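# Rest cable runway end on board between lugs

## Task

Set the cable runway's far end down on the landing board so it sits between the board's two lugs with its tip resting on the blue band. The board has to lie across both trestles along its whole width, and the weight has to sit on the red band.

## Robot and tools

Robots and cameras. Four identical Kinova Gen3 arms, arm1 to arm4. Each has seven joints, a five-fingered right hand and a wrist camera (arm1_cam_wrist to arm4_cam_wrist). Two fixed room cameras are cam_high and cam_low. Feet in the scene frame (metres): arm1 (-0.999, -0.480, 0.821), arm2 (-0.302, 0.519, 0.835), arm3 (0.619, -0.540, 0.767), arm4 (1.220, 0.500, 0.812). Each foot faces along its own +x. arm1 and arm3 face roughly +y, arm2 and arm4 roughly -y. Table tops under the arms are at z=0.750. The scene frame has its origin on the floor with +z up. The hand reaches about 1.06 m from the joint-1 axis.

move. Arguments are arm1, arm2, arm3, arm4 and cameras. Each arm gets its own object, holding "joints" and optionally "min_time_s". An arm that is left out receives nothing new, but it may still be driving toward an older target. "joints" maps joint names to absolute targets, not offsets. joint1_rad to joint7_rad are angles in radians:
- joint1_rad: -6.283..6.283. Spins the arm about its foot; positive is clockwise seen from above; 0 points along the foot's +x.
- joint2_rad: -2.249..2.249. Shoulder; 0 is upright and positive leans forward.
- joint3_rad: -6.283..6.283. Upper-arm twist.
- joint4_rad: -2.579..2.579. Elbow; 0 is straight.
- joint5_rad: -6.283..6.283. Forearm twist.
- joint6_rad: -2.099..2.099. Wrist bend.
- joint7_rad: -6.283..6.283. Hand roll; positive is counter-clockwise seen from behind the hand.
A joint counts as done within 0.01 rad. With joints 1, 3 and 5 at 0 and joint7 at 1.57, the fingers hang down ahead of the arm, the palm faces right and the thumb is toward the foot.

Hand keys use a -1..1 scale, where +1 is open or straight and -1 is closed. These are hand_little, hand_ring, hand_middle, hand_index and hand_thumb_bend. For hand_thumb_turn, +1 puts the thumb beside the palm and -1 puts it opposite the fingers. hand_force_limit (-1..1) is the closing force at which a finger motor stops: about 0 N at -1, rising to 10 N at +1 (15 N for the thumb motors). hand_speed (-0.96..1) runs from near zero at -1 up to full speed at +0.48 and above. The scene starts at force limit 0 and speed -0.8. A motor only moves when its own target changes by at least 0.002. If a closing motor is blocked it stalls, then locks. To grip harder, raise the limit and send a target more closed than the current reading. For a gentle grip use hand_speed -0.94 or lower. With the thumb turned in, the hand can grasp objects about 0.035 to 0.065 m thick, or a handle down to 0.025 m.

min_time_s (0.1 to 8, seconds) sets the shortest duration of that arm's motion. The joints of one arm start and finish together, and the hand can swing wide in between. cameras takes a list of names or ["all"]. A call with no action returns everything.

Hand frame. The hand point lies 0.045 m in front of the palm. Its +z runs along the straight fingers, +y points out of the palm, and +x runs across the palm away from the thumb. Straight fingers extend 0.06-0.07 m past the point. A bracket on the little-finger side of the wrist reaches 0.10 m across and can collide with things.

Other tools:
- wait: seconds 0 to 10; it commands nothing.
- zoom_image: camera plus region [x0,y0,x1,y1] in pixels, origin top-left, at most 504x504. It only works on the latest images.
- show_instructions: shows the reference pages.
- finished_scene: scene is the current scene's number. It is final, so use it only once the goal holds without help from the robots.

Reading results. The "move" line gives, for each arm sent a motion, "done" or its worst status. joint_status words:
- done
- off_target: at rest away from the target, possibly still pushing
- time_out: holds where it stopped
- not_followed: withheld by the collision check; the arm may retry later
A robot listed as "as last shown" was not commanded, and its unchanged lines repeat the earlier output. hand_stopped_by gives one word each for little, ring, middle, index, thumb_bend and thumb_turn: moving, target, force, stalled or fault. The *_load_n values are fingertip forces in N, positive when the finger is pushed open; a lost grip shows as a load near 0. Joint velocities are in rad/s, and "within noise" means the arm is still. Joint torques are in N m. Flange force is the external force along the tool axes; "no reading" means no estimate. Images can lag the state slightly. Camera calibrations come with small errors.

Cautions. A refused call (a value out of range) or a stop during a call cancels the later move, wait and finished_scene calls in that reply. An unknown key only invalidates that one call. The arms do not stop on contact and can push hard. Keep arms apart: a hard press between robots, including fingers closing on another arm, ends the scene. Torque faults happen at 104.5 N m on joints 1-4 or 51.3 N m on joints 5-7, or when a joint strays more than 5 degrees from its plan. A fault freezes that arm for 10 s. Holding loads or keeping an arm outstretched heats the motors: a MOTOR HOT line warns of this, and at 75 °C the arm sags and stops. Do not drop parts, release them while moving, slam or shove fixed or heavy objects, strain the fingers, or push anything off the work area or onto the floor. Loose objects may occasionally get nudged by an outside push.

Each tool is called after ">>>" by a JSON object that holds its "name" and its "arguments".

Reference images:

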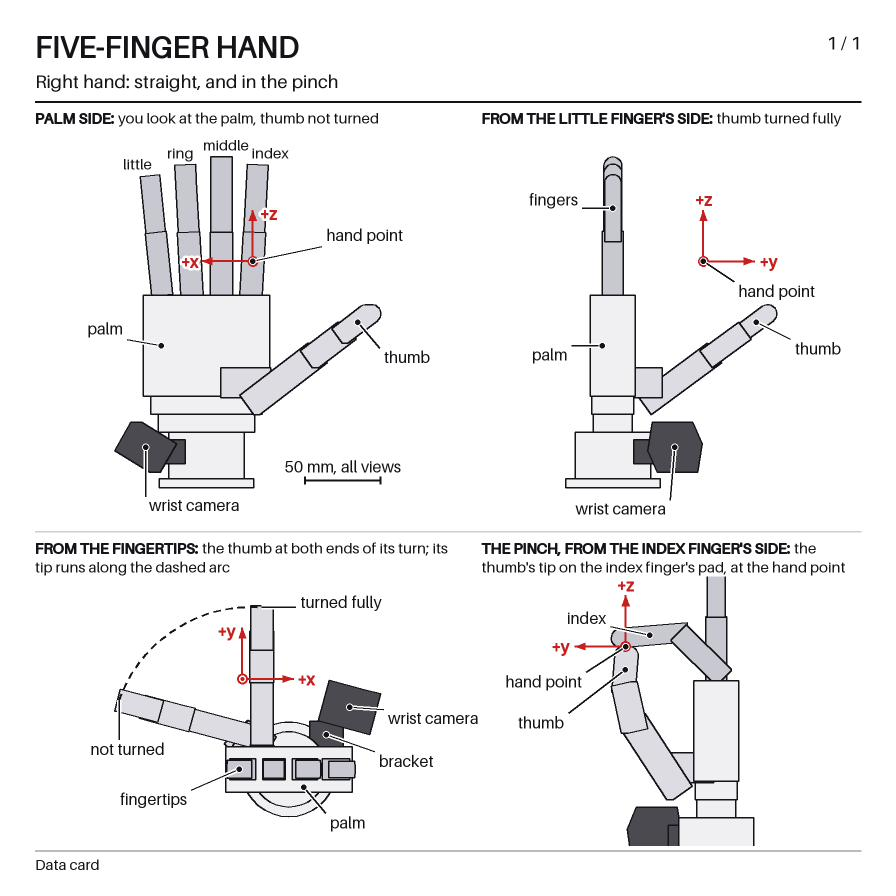

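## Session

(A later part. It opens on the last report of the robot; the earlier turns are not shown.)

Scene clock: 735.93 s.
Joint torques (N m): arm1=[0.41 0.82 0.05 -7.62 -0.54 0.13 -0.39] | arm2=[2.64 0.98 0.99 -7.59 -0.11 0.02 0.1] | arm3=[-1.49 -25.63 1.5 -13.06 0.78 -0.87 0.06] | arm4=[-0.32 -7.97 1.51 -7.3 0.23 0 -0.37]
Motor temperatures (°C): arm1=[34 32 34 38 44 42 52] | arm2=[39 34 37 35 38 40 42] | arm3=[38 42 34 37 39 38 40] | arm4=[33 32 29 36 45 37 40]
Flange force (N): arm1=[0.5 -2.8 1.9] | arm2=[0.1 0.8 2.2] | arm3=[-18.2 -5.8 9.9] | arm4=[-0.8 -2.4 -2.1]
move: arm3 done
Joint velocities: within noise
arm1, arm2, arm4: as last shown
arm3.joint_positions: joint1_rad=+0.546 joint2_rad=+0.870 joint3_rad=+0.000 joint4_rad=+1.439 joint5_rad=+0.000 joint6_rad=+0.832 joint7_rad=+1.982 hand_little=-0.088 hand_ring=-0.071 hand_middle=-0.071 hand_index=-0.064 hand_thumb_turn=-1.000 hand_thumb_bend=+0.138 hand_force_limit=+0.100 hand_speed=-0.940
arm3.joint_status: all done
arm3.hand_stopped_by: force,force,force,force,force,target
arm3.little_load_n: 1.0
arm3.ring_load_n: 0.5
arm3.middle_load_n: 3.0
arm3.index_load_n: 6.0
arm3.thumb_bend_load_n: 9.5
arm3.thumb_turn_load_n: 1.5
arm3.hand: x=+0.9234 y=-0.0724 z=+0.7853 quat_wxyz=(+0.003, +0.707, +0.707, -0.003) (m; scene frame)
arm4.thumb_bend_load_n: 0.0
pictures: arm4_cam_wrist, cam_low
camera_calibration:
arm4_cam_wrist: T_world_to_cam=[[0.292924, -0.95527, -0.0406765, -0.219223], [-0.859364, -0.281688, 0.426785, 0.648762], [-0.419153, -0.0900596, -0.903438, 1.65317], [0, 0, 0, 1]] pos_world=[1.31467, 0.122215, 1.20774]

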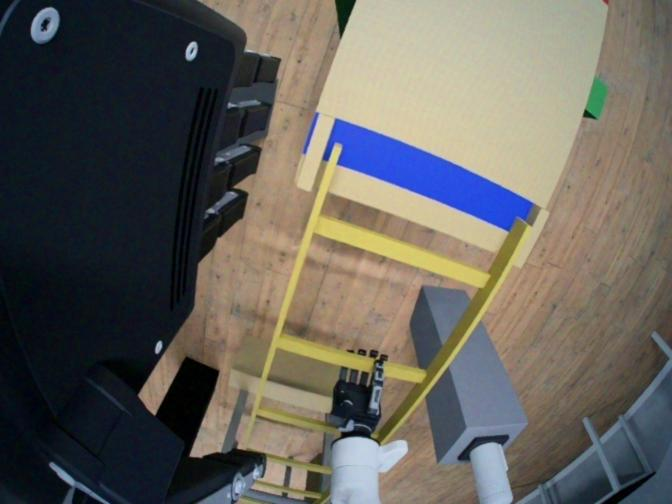

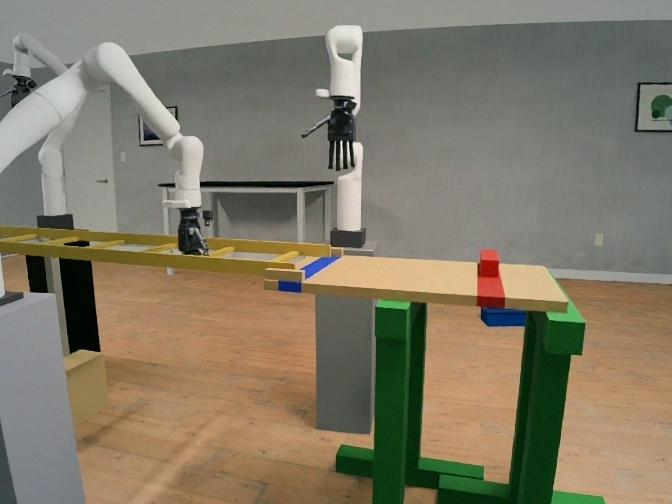

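>>> {"name": "move", "arguments": {"arm3": {"joints": {"joint2_rad": 0.8748, "joint4_rad": 1.4408, "joint6_rad": 0.8260}, "min_time_s": 1.5}, "cameras": ["cam_low", "arm4_cam_wrist", "arm3_cam_wrist"]}}

>>> {"name": "zoom_image", "arguments": {"camera": "cam_low", "region": [240, 220, 360, 310]}}

>>> {"name": "zoom_image", "arguments": {"camera": "arm4_cam_wrist", "region": [280, 80, 580, 305]}}

Scene clock: 749.00 s.
Joint torques (N m): arm1=[0.39 0.83 0.08 -7.6 -0.56 0.13 -0.41] | arm2=[2.63 1.02 0.99 -7.6 -0.12 0.01 0.11] | arm3=[-4.27 -15.05 -2.21 -5.98 -1.32 0.95 -0.15] | arm4=[-0.28 -7.98 1.52 -7.31 0.23 -0.03 -0.41]
Motor temperatures (°C): arm1=[34 32 34 38 44 42 52] | arm2=[39 34 37 35 38 40 42] | arm3=[38 42 34 37 39 38 40] | arm4=[33 32 29 36 45 37 40]
Flange force (N): arm1=[0.5 -2.8 1.8] | arm2=[0.2 0.8 2.2] | arm3=[-14.5 2.1 -6.8] | arm4=[-0.8 -2.3 -2.2]
move: arm3 done
Joint velocities: within noise
arm1, arm2, arm4: as last shown
arm3.joint_positions: joint1_rad=+0.546 joint2_rad=+0.875 joint3_rad=+0.000 joint4_rad=+1.441 joint5_rad=+0.000 joint6_rad=+0.826 joint7_rad=+1.982 hand_little=-0.088 hand_ring=-0.071 hand_middle=-0.071 hand_index=-0.065 hand_thumb_turn=-1.000 hand_thumb_bend=+0.138 hand_force_limit=+0.100 hand_speed=-0.940
arm3.joint_status: all done
arm3.hand_stopped_by: force,force,force,force,force,target
arm3.little_load_n: 0.0
arm3.ring_load_n: 0.0
arm3.middle_load_n: 0.0
arm3.index_load_n: 0.0
arm3.thumb_bend_load_n: 7.5
arm3.thumb_turn_load_n: 1.5
arm3.hand: x=+0.9233 y=-0.0724 z=+0.7822 quat_wxyz=(+0.003, +0.707, +0.707, -0.003) (m; scene frame)
pictures: arm3_cam_wrist, arm4_cam_wrist, cam_low
camera_calibration:
arm3_cam_wrist: T_world_to_cam=[[0.956789, 0.290541, 0.0118612, -0.87893], [0.260984, -0.876013, 0.405571, -0.606388], [0.128225, -0.38495, -0.913987, 0.682917], [0, 0, 0, 1]] pos_world=[0.911641, -0.0129503, 0.880535]
arm4_cam_wrist: T_world_to_cam=[[0.292924, -0.95527, -0.0406765, -0.219223], [-0.859364, -0.281688, 0.426785, 0.648762], [-0.419153, -0.0900596, -0.903438, 1.65317], [0, 0, 0, 1]] pos_world=[1.31467, 0.122215, 1.20774]

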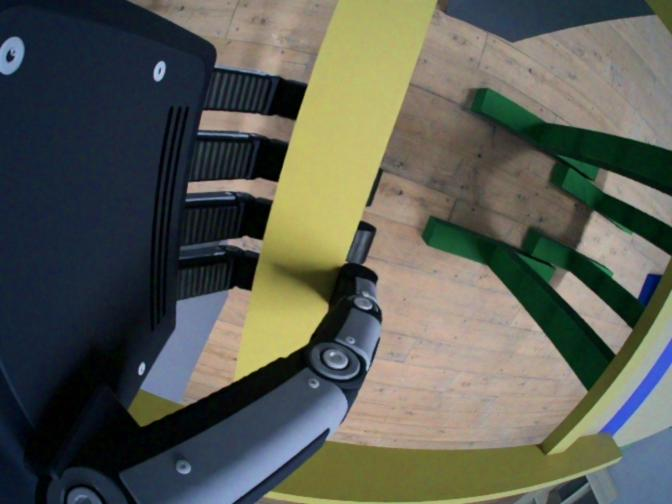

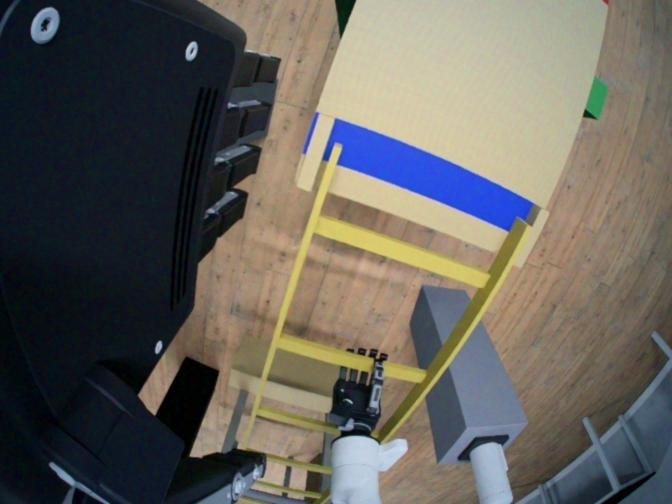

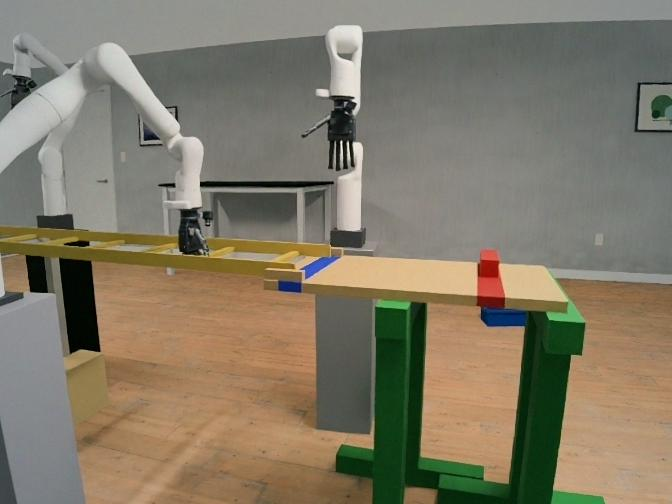

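Scaled by 4.200 from the camera's 672x504 image, which has a finer 960x720 frame.

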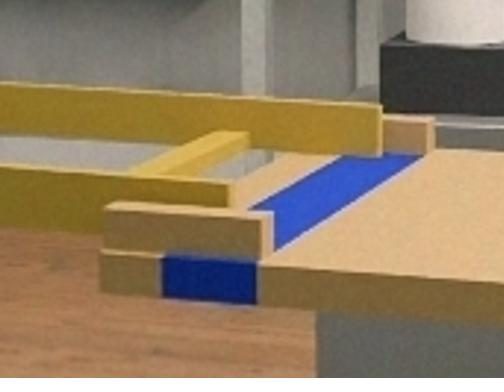

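Scaled by 1.680 from the camera's 672x504 image, which has a finer 960x720 frame.

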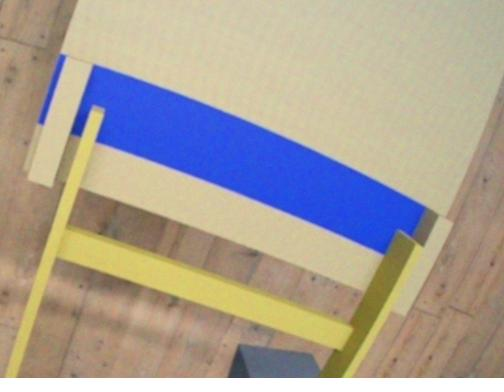

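>>> {"name": "move", "arguments": {"arm3": {"joints": {"hand_thumb_bend": 1.0, "hand_speed": -0.7}}, "cameras": []}}

>>> {"name": "move", "arguments": {"arm3": {"joints": {"hand_index": 1.0, "hand_middle": 1.0, "hand_ring": 1.0, "hand_little": 1.0, "hand_speed": -0.6}}, "cameras": ["arm3_cam_wrist", "arm4_cam_wrist"]}}

Scene clock: 760.57 s.
Joint torques (N m): arm1=[0.43 0.82 0.09 -7.63 -0.51 0.11 -0.36] | arm2=[2.65 1.01 1.01 -7.61 -0.12 0.02 0.12] | arm3=[-1.21 -17.94 1.1 -8.18 0.27 0.18 -0.08] | arm4=[-0.34 -7.95 1.49 -7.27 0.21 -0.03 -0.37]
Motor temperatures (°C): arm1=[34 32 34 38 44 42 52] | arm2=[39 34 37 35 38 40 42] | arm3=[38 41 34 37 39 38 40] | arm4=[33 32 29 36 45 37 40]
Flange force (N): arm1=[0.6 -2.6 1.8] | arm2=[0.2 0.9 2.3] | arm3=[-14.3 -4.1 -2.7] | arm4=[-0.8 -2.3 -2.3]
move: arm3 done
Joint velocities: within noise
arm1, arm2, arm4: as last shown
arm1.index_load_n: 0.5
arm3.joint_positions: joint1_rad=+0.546 joint2_rad=+0.875 joint3_rad=+0.000 joint4_rad=+1.441 joint5_rad=+0.000 joint6_rad=+0.826 joint7_rad=+1.982 hand_little=-0.088 hand_ring=-0.071 hand_middle=-0.071 hand_index=-0.065 hand_thumb_turn=-1.000 hand_thumb_bend=+1.000 hand_force_limit=+0.100 hand_speed=-0.700
arm3.joint_status: all done
arm3.hand_stopped_by: force,force,force,force,target,target
arm3.little_load_n: 0.5
arm3.ring_load_n: 0.0
arm3.middle_load_n: 0.0
arm3.index_load_n: 0.0
arm3.thumb_bend_load_n: 0.0
arm3.thumb_turn_load_n: 0.0
arm3.hand: x=+0.9233 y=-0.0724 z=+0.7822 quat_wxyz=(+0.003, +0.707, +0.707, -0.003) (m; scene frame)
pictures: none
No camera images: "cameras" was empty.

Scene clock: 762.03 s.
Joint torques (N m): arm1=[0.38 0.83 0.08 -7.63 -0.52 0.15 -0.39] | arm2=[2.66 1.05 1.01 -7.54 -0.12 0 0.09] | arm3=[-1.27 -17.95 1.09 -8.19 0.28 0.19 -0.1] | arm4=[-0.24 -8.01 1.51 -7.28 0.17 -0.03 -0.39]
Motor temperatures (°C): arm1=[34 32 34 38 44 42 52] | arm2=[39 34 37 35 38 40 42] | arm3=[38 41 34 37 39 38 40] | arm4=[33 32 29 36 45 37 40]
Flange force (N): arm1=[0.5 -2.7 2.0] | arm2=[0.2 0.8 2.0] | arm3=[-14.3 -4.0 -2.7] | arm4=[-0.7 -2.2 -2.3]
move: arm3 done
Joint velocities: within noise
arm1.joint_positions: joint1_rad=+0.331 joint2_rad=-0.389 joint3_rad=-0.071 joint4_rad=+1.538 joint5_rad=-0.035 joint6_rad=+2.034 joint7_rad=-2.097 hand_little=+1.000 hand_ring=+1.000 hand_middle=+1.000 hand_index=+1.000 hand_thumb_turn=+1.000 hand_thumb_bend=+1.000 hand_force_limit=+0.000 hand_speed=-0.800
arm1.joint_status: not commanded
arm1.hand_stopped_by: target,target,target,target,target,target
arm1.little_load_n: 0.0
arm1.ring_load_n: 0.0
arm1.middle_load_n: 0.0
arm1.index_load_n: 0.0
arm1.thumb_bend_load_n: 0.0
arm1.thumb_turn_load_n: 0.0
arm1.hand: x=-0.9596 y=-0.3152 z=+1.3012 quat_wxyz=(+0.013, +0.323, -0.946, +0.012) (m; scene frame)
arm2.joint_positions: joint1_rad=+0.353 joint2_rad=-0.445 joint3_rad=-0.126 joint4_rad=+1.491 joint5_rad=-0.040 joint6_rad=+1.995 joint7_rad=-1.769 hand_little=+1.000 hand_ring=+1.000 hand_middle=+1.000 hand_index=+1.000 hand_thumb_turn=+1.000 hand_thumb_bend=+1.000 hand_force_limit=+0.000 hand_speed=-0.800
arm2.joint_status: not commanded
arm2.hand_stopped_by: target,target,target,target,target,target
arm2.little_load_n: 0.0
arm2.ring_load_n: 0.0
arm2.middle_load_n: 0.0
arm2.index_load_n: 0.0
arm2.thumb_bend_load_n: 0.0
arm2.thumb_turn_load_n: 0.0
arm2.hand: x=-0.3094 y=+0.3478 z=+1.3398 quat_wxyz=(-0.025, -0.866, -0.497, +0.043) (m; scene frame)
arm3.joint_positions: joint1_rad=+0.546 joint2_rad=+0.875 joint3_rad=+0.000 joint4_rad=+1.441 joint5_rad=+0.000 joint6_rad=+0.826 joint7_rad=+1.982 hand_little=+1.000 hand_ring=+1.000 hand_middle=+1.000 hand_index=+1.000 hand_thumb_turn=-1.000 hand_thumb_bend=+1.000 hand_force_limit=+0.100 hand_speed=-0.600
arm3.joint_status: all done
arm3.hand_stopped_by: target,target,target,target,target,target
arm3.little_load_n: 0.0
arm3.ring_load_n: 0.0
arm3.middle_load_n: 0.0
arm3.index_load_n: 0.0
arm3.thumb_bend_load_n: 0.0
arm3.thumb_turn_load_n: 0.0
arm3.hand: x=+0.9233 y=-0.0724 z=+0.7822 quat_wxyz=(+0.003, +0.707, +0.707, -0.003) (m; scene frame)
arm4: as last shown
pictures: arm3_cam_wrist, arm4_cam_wrist
camera_calibration:
arm3_cam_wrist: T_world_to_cam=[[0.956789, 0.290541, 0.0118612, -0.87893], [0.260984, -0.876013, 0.405571, -0.606388], [0.128225, -0.38495, -0.913987, 0.682917], [0, 0, 0, 1]] pos_world=[0.911641, -0.0129503, 0.880535]
arm4_cam_wrist: T_world_to_cam=[[0.292924, -0.95527, -0.0406765, -0.219223], [-0.859364, -0.281688, 0.426785, 0.648762], [-0.419153, -0.0900596, -0.903438, 1.65317], [0, 0, 0, 1]] pos_world=[1.31467, 0.122215, 1.20774]

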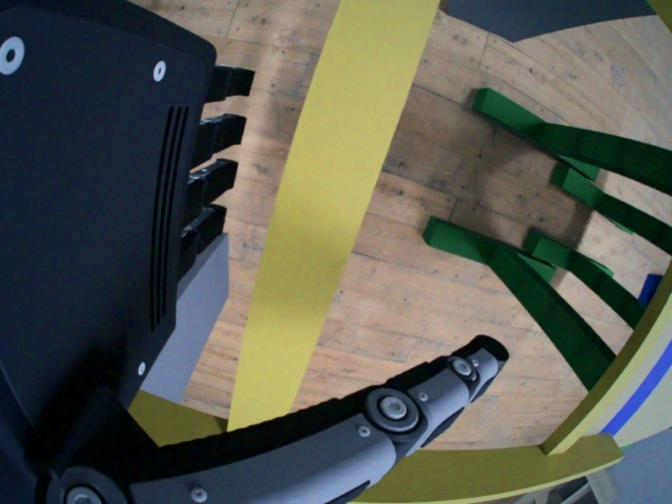

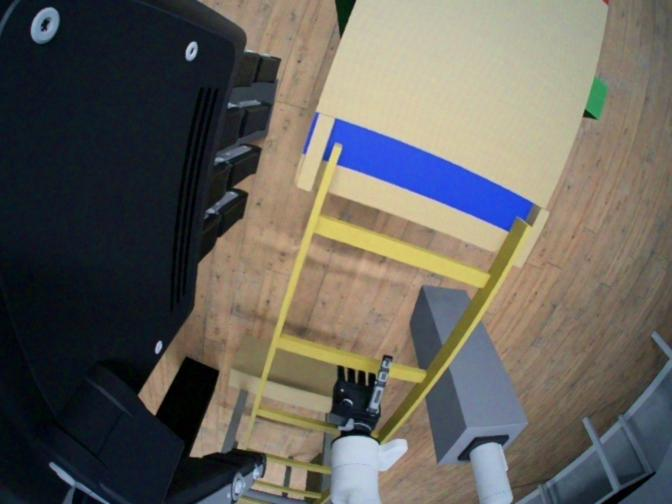

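>>> {"name": "move", "arguments": {"arm3": {"joints": {"joint2_rad": 0.7598, "joint4_rad": 1.3839, "joint6_rad": 0.9979}, "min_time_s": 1.5}, "cameras": []}}

>>> {"name": "move", "arguments": {"arm3": {"joints": {"joint2_rad": 0.6266, "joint4_rad": 1.1563, "joint6_rad": 1.3587}, "min_time_s": 1.5}, "cameras": ["arm3_cam_wrist", "arm4_cam_wrist", "cam_high", "cam_low"]}}

>>> {"name": "zoom_image", "arguments": {"camera": "cam_low", "region": [250, 210, 610, 350]}}

>>> {"name": "zoom_image", "arguments": {"camera": "arm4_cam_wrist", "region": [280, 80, 580, 305]}}

>>> {"name": "zoom_image", "arguments": {"camera": "cam_high", "region": [290, 110, 390, 210]}}

Scene clock: 777.10 s.
Joint torques (N m): arm1=[0.4 0.84 0.08 -7.63 -0.54 0.14 -0.38] | arm2=[2.6 1.09 1.01 -7.59 -0.13 0.02 0.11] | arm3=[-1.28 -17.31 1 -9.05 0.26 0.22 -0.11] | arm4=[-0.39 -7.94 1.46 -7.32 0.18 -0.04 -0.37]
Motor temperatures (°C): arm1=[34 32 34 38 44 42 52] | arm2=[39 34 37 35 38 40 42] | arm3=[38 41 34 37 39 38 40] | arm4=[33 32 29 36 45 37 40]
Flange force (N): arm1=[0.6 -2.7 2.0] | arm2=[0.4 0.9 2.3] | arm3=[-15.1 -4.4 -0.4] | arm4=[-1.0 -2.4 -2.2]
move: arm3 done
Joint velocities: within noise
arm1, arm2: as last shown
arm2.little_load_n: -0.5
arm3.joint_positions: joint1_rad=+0.546 joint2_rad=+0.760 joint3_rad=+0.000 joint4_rad=+1.384 joint5_rad=+0.000 joint6_rad=+0.998 joint7_rad=+1.982 hand_little=+1.000 hand_ring=+1.000 hand_middle=+1.000 hand_index=+1.000 hand_thumb_turn=-1.000 hand_thumb_bend=+1.000 hand_force_limit=+0.100 hand_speed=-0.600
arm3.joint_status: all done
arm3.hand_stopped_by: target,target,target,target,target,target
arm3.little_load_n: 0.0
arm3.ring_load_n: 0.0
arm3.middle_load_n: 0.0
arm3.index_load_n: 0.0
arm3.thumb_bend_load_n: 0.0
arm3.thumb_turn_load_n: 0.0
arm3.hand: x=+0.9233 y=-0.0719 z=+0.8602 quat_wxyz=(+0.003, +0.707, +0.707, -0.003) (m; scene frame)
arm4.joint_positions: joint1_rad=-0.155 joint2_rad=+0.102 joint3_rad=+0.000 joint4_rad=+1.756 joint5_rad=+0.000 joint6_rad=+1.284 joint7_rad=-3.385 hand_little=+1.000 hand_ring=+1.000 hand_middle=+1.000 hand_index=+1.000 hand_thumb_turn=+1.000 hand_thumb_bend=+1.000 hand_force_limit=+0.000 hand_speed=-0.800
arm4.joint_status: not commanded
arm4.hand_stopped_by: target,target,target,target,target,target
arm4.little_load_n: 0.0
arm4.ring_load_n: 0.0
arm4.middle_load_n: 0.0
arm4.index_load_n: 0.0
arm4.thumb_bend_load_n: 0.0
arm4.thumb_turn_load_n: 0.0
arm4.hand: x=+1.2512 y=+0.1028 z=+1.1086 quat_wxyz=(-0.006, -1.000, +0.000, +0.006) (m; scene frame)
pictures: none
No camera images: "cameras" was empty.

Scene clock: 778.93 s.
Joint torques (N m): arm1=[0.36 0.8 0.08 -7.63 -0.55 0.14 -0.36] | arm2=[2.62 1.01 0.99 -7.6 -0.11 0.03 0.1] | arm3=[-1.29 -16.58 1 -10.17 0.28 0.19 -0.08] | arm4=[-0.38 -7.94 1.52 -7.24 0.22 -0.01 -0.4]
Motor temperatures (°C): arm1=[34 32 34 38 44 42 52] | arm2=[39 34 37 35 38 40 42] | arm3=[38 41 34 37 39 38 40] | arm4=[33 32 29 36 45 37 40]
Flange force (N): arm1=[0.5 -2.6 1.9] | arm2=[0.2 0.9 2.3] | arm3=[-16.6 -5.4 4.5] | arm4=[-0.9 -2.2 -2.3]
move: arm3 done
Joint velocities: within noise
arm1, arm2, arm4: as last shown
arm2.little_load_n: 0.0
arm3.joint_positions: joint1_rad=+0.546 joint2_rad=+0.627 joint3_rad=+0.000 joint4_rad=+1.156 joint5_rad=+0.000 joint6_rad=+1.359 joint7_rad=+1.982 hand_little=+1.000 hand_ring=+1.000 hand_middle=+1.000 hand_index=+1.000 hand_thumb_turn=-1.000 hand_thumb_bend=+1.000 hand_force_limit=+0.100 hand_speed=-0.600
arm3.joint_status: all done
arm3.hand_stopped_by: target,target,target,target,target,target
arm3.little_load_n: 0.0
arm3.ring_load_n: 0.0
arm3.middle_load_n: 0.0
arm3.index_load_n: 0.0
arm3.thumb_bend_load_n: 0.0
arm3.thumb_turn_load_n: 0.0
arm3.hand: x=+0.9233 y=-0.0707 z=+1.0002 quat_wxyz=(+0.003, +0.707, +0.707, -0.003) (m; scene frame)
pictures: arm3_cam_wrist, arm4_cam_wrist, cam_high, cam_low
camera_calibration:
arm3_cam_wrist: T_world_to_cam=[[0.956814, 0.290456, 0.0118981, -0.882103], [0.260898, -0.876056, 0.405534, -0.693107], [0.128213, -0.384916, -0.914003, 0.882888], [0, 0, 0, 1]] pos_world=[0.911641, -0.0111508, 1.09854]
arm4_cam_wrist: T_world_to_cam=[[0.292924, -0.95527, -0.0406765, -0.219223], [-0.859364, -0.281688, 0.426785, 0.648762], [-0.419153, -0.0900596, -0.903438, 1.65317], [0, 0, 0, 1]] pos_world=[1.31467, 0.122215, 1.20774]

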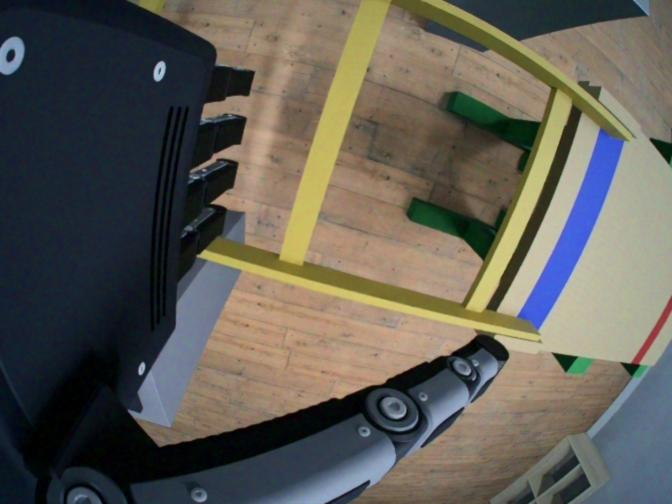

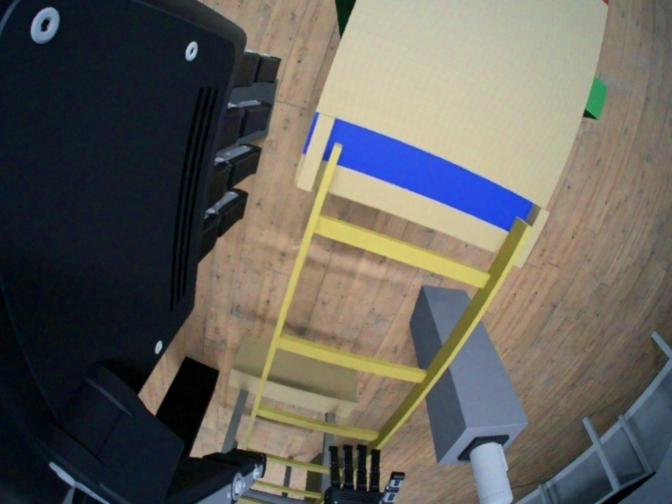

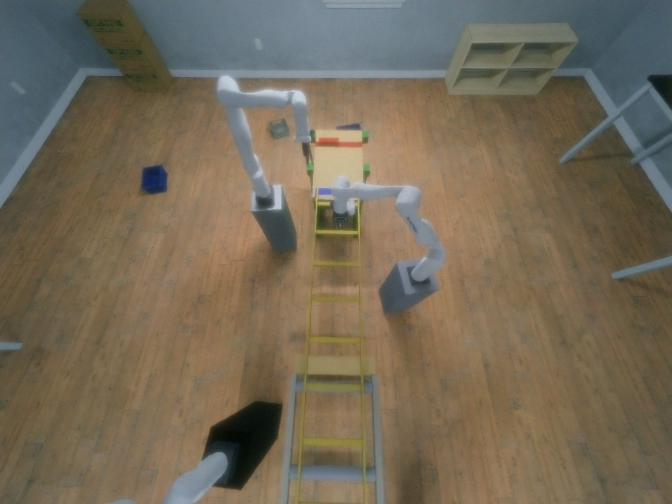

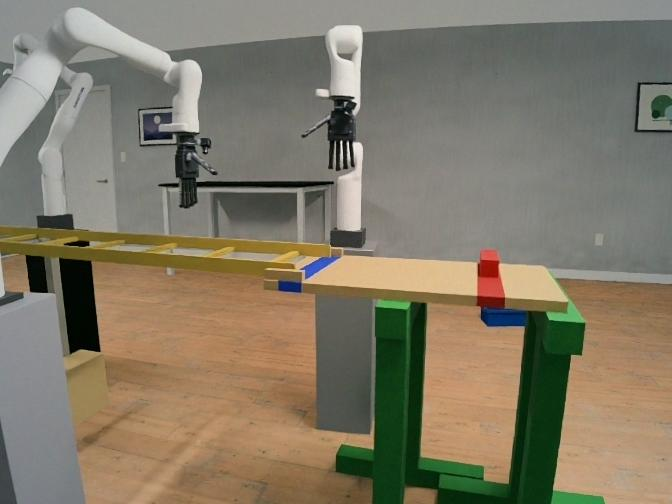

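Scaled by 1.400 from the camera's 672x504 image, which has a finer 960x720 frame.

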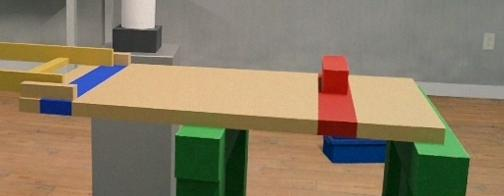

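Scaled by 1.680 from the camera's 672x504 image, which has a finer 960x720 frame.

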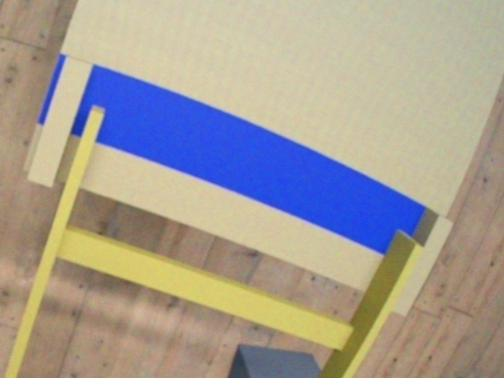

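Scaled by 5.040 from the camera's 672x504 image, which has a finer 960x720 frame.

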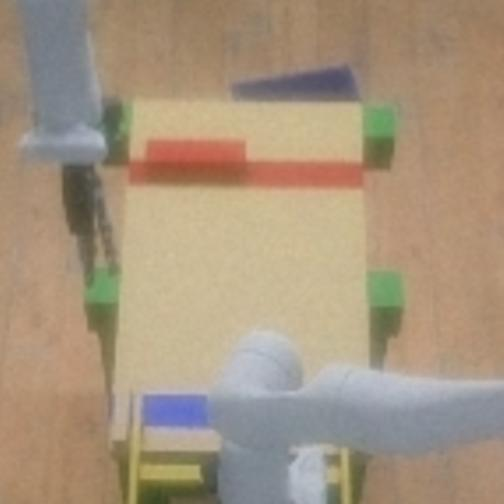

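>>> {"name": "finished_scene", "arguments": {"scene": 1}}

The scene is finished: the task was done.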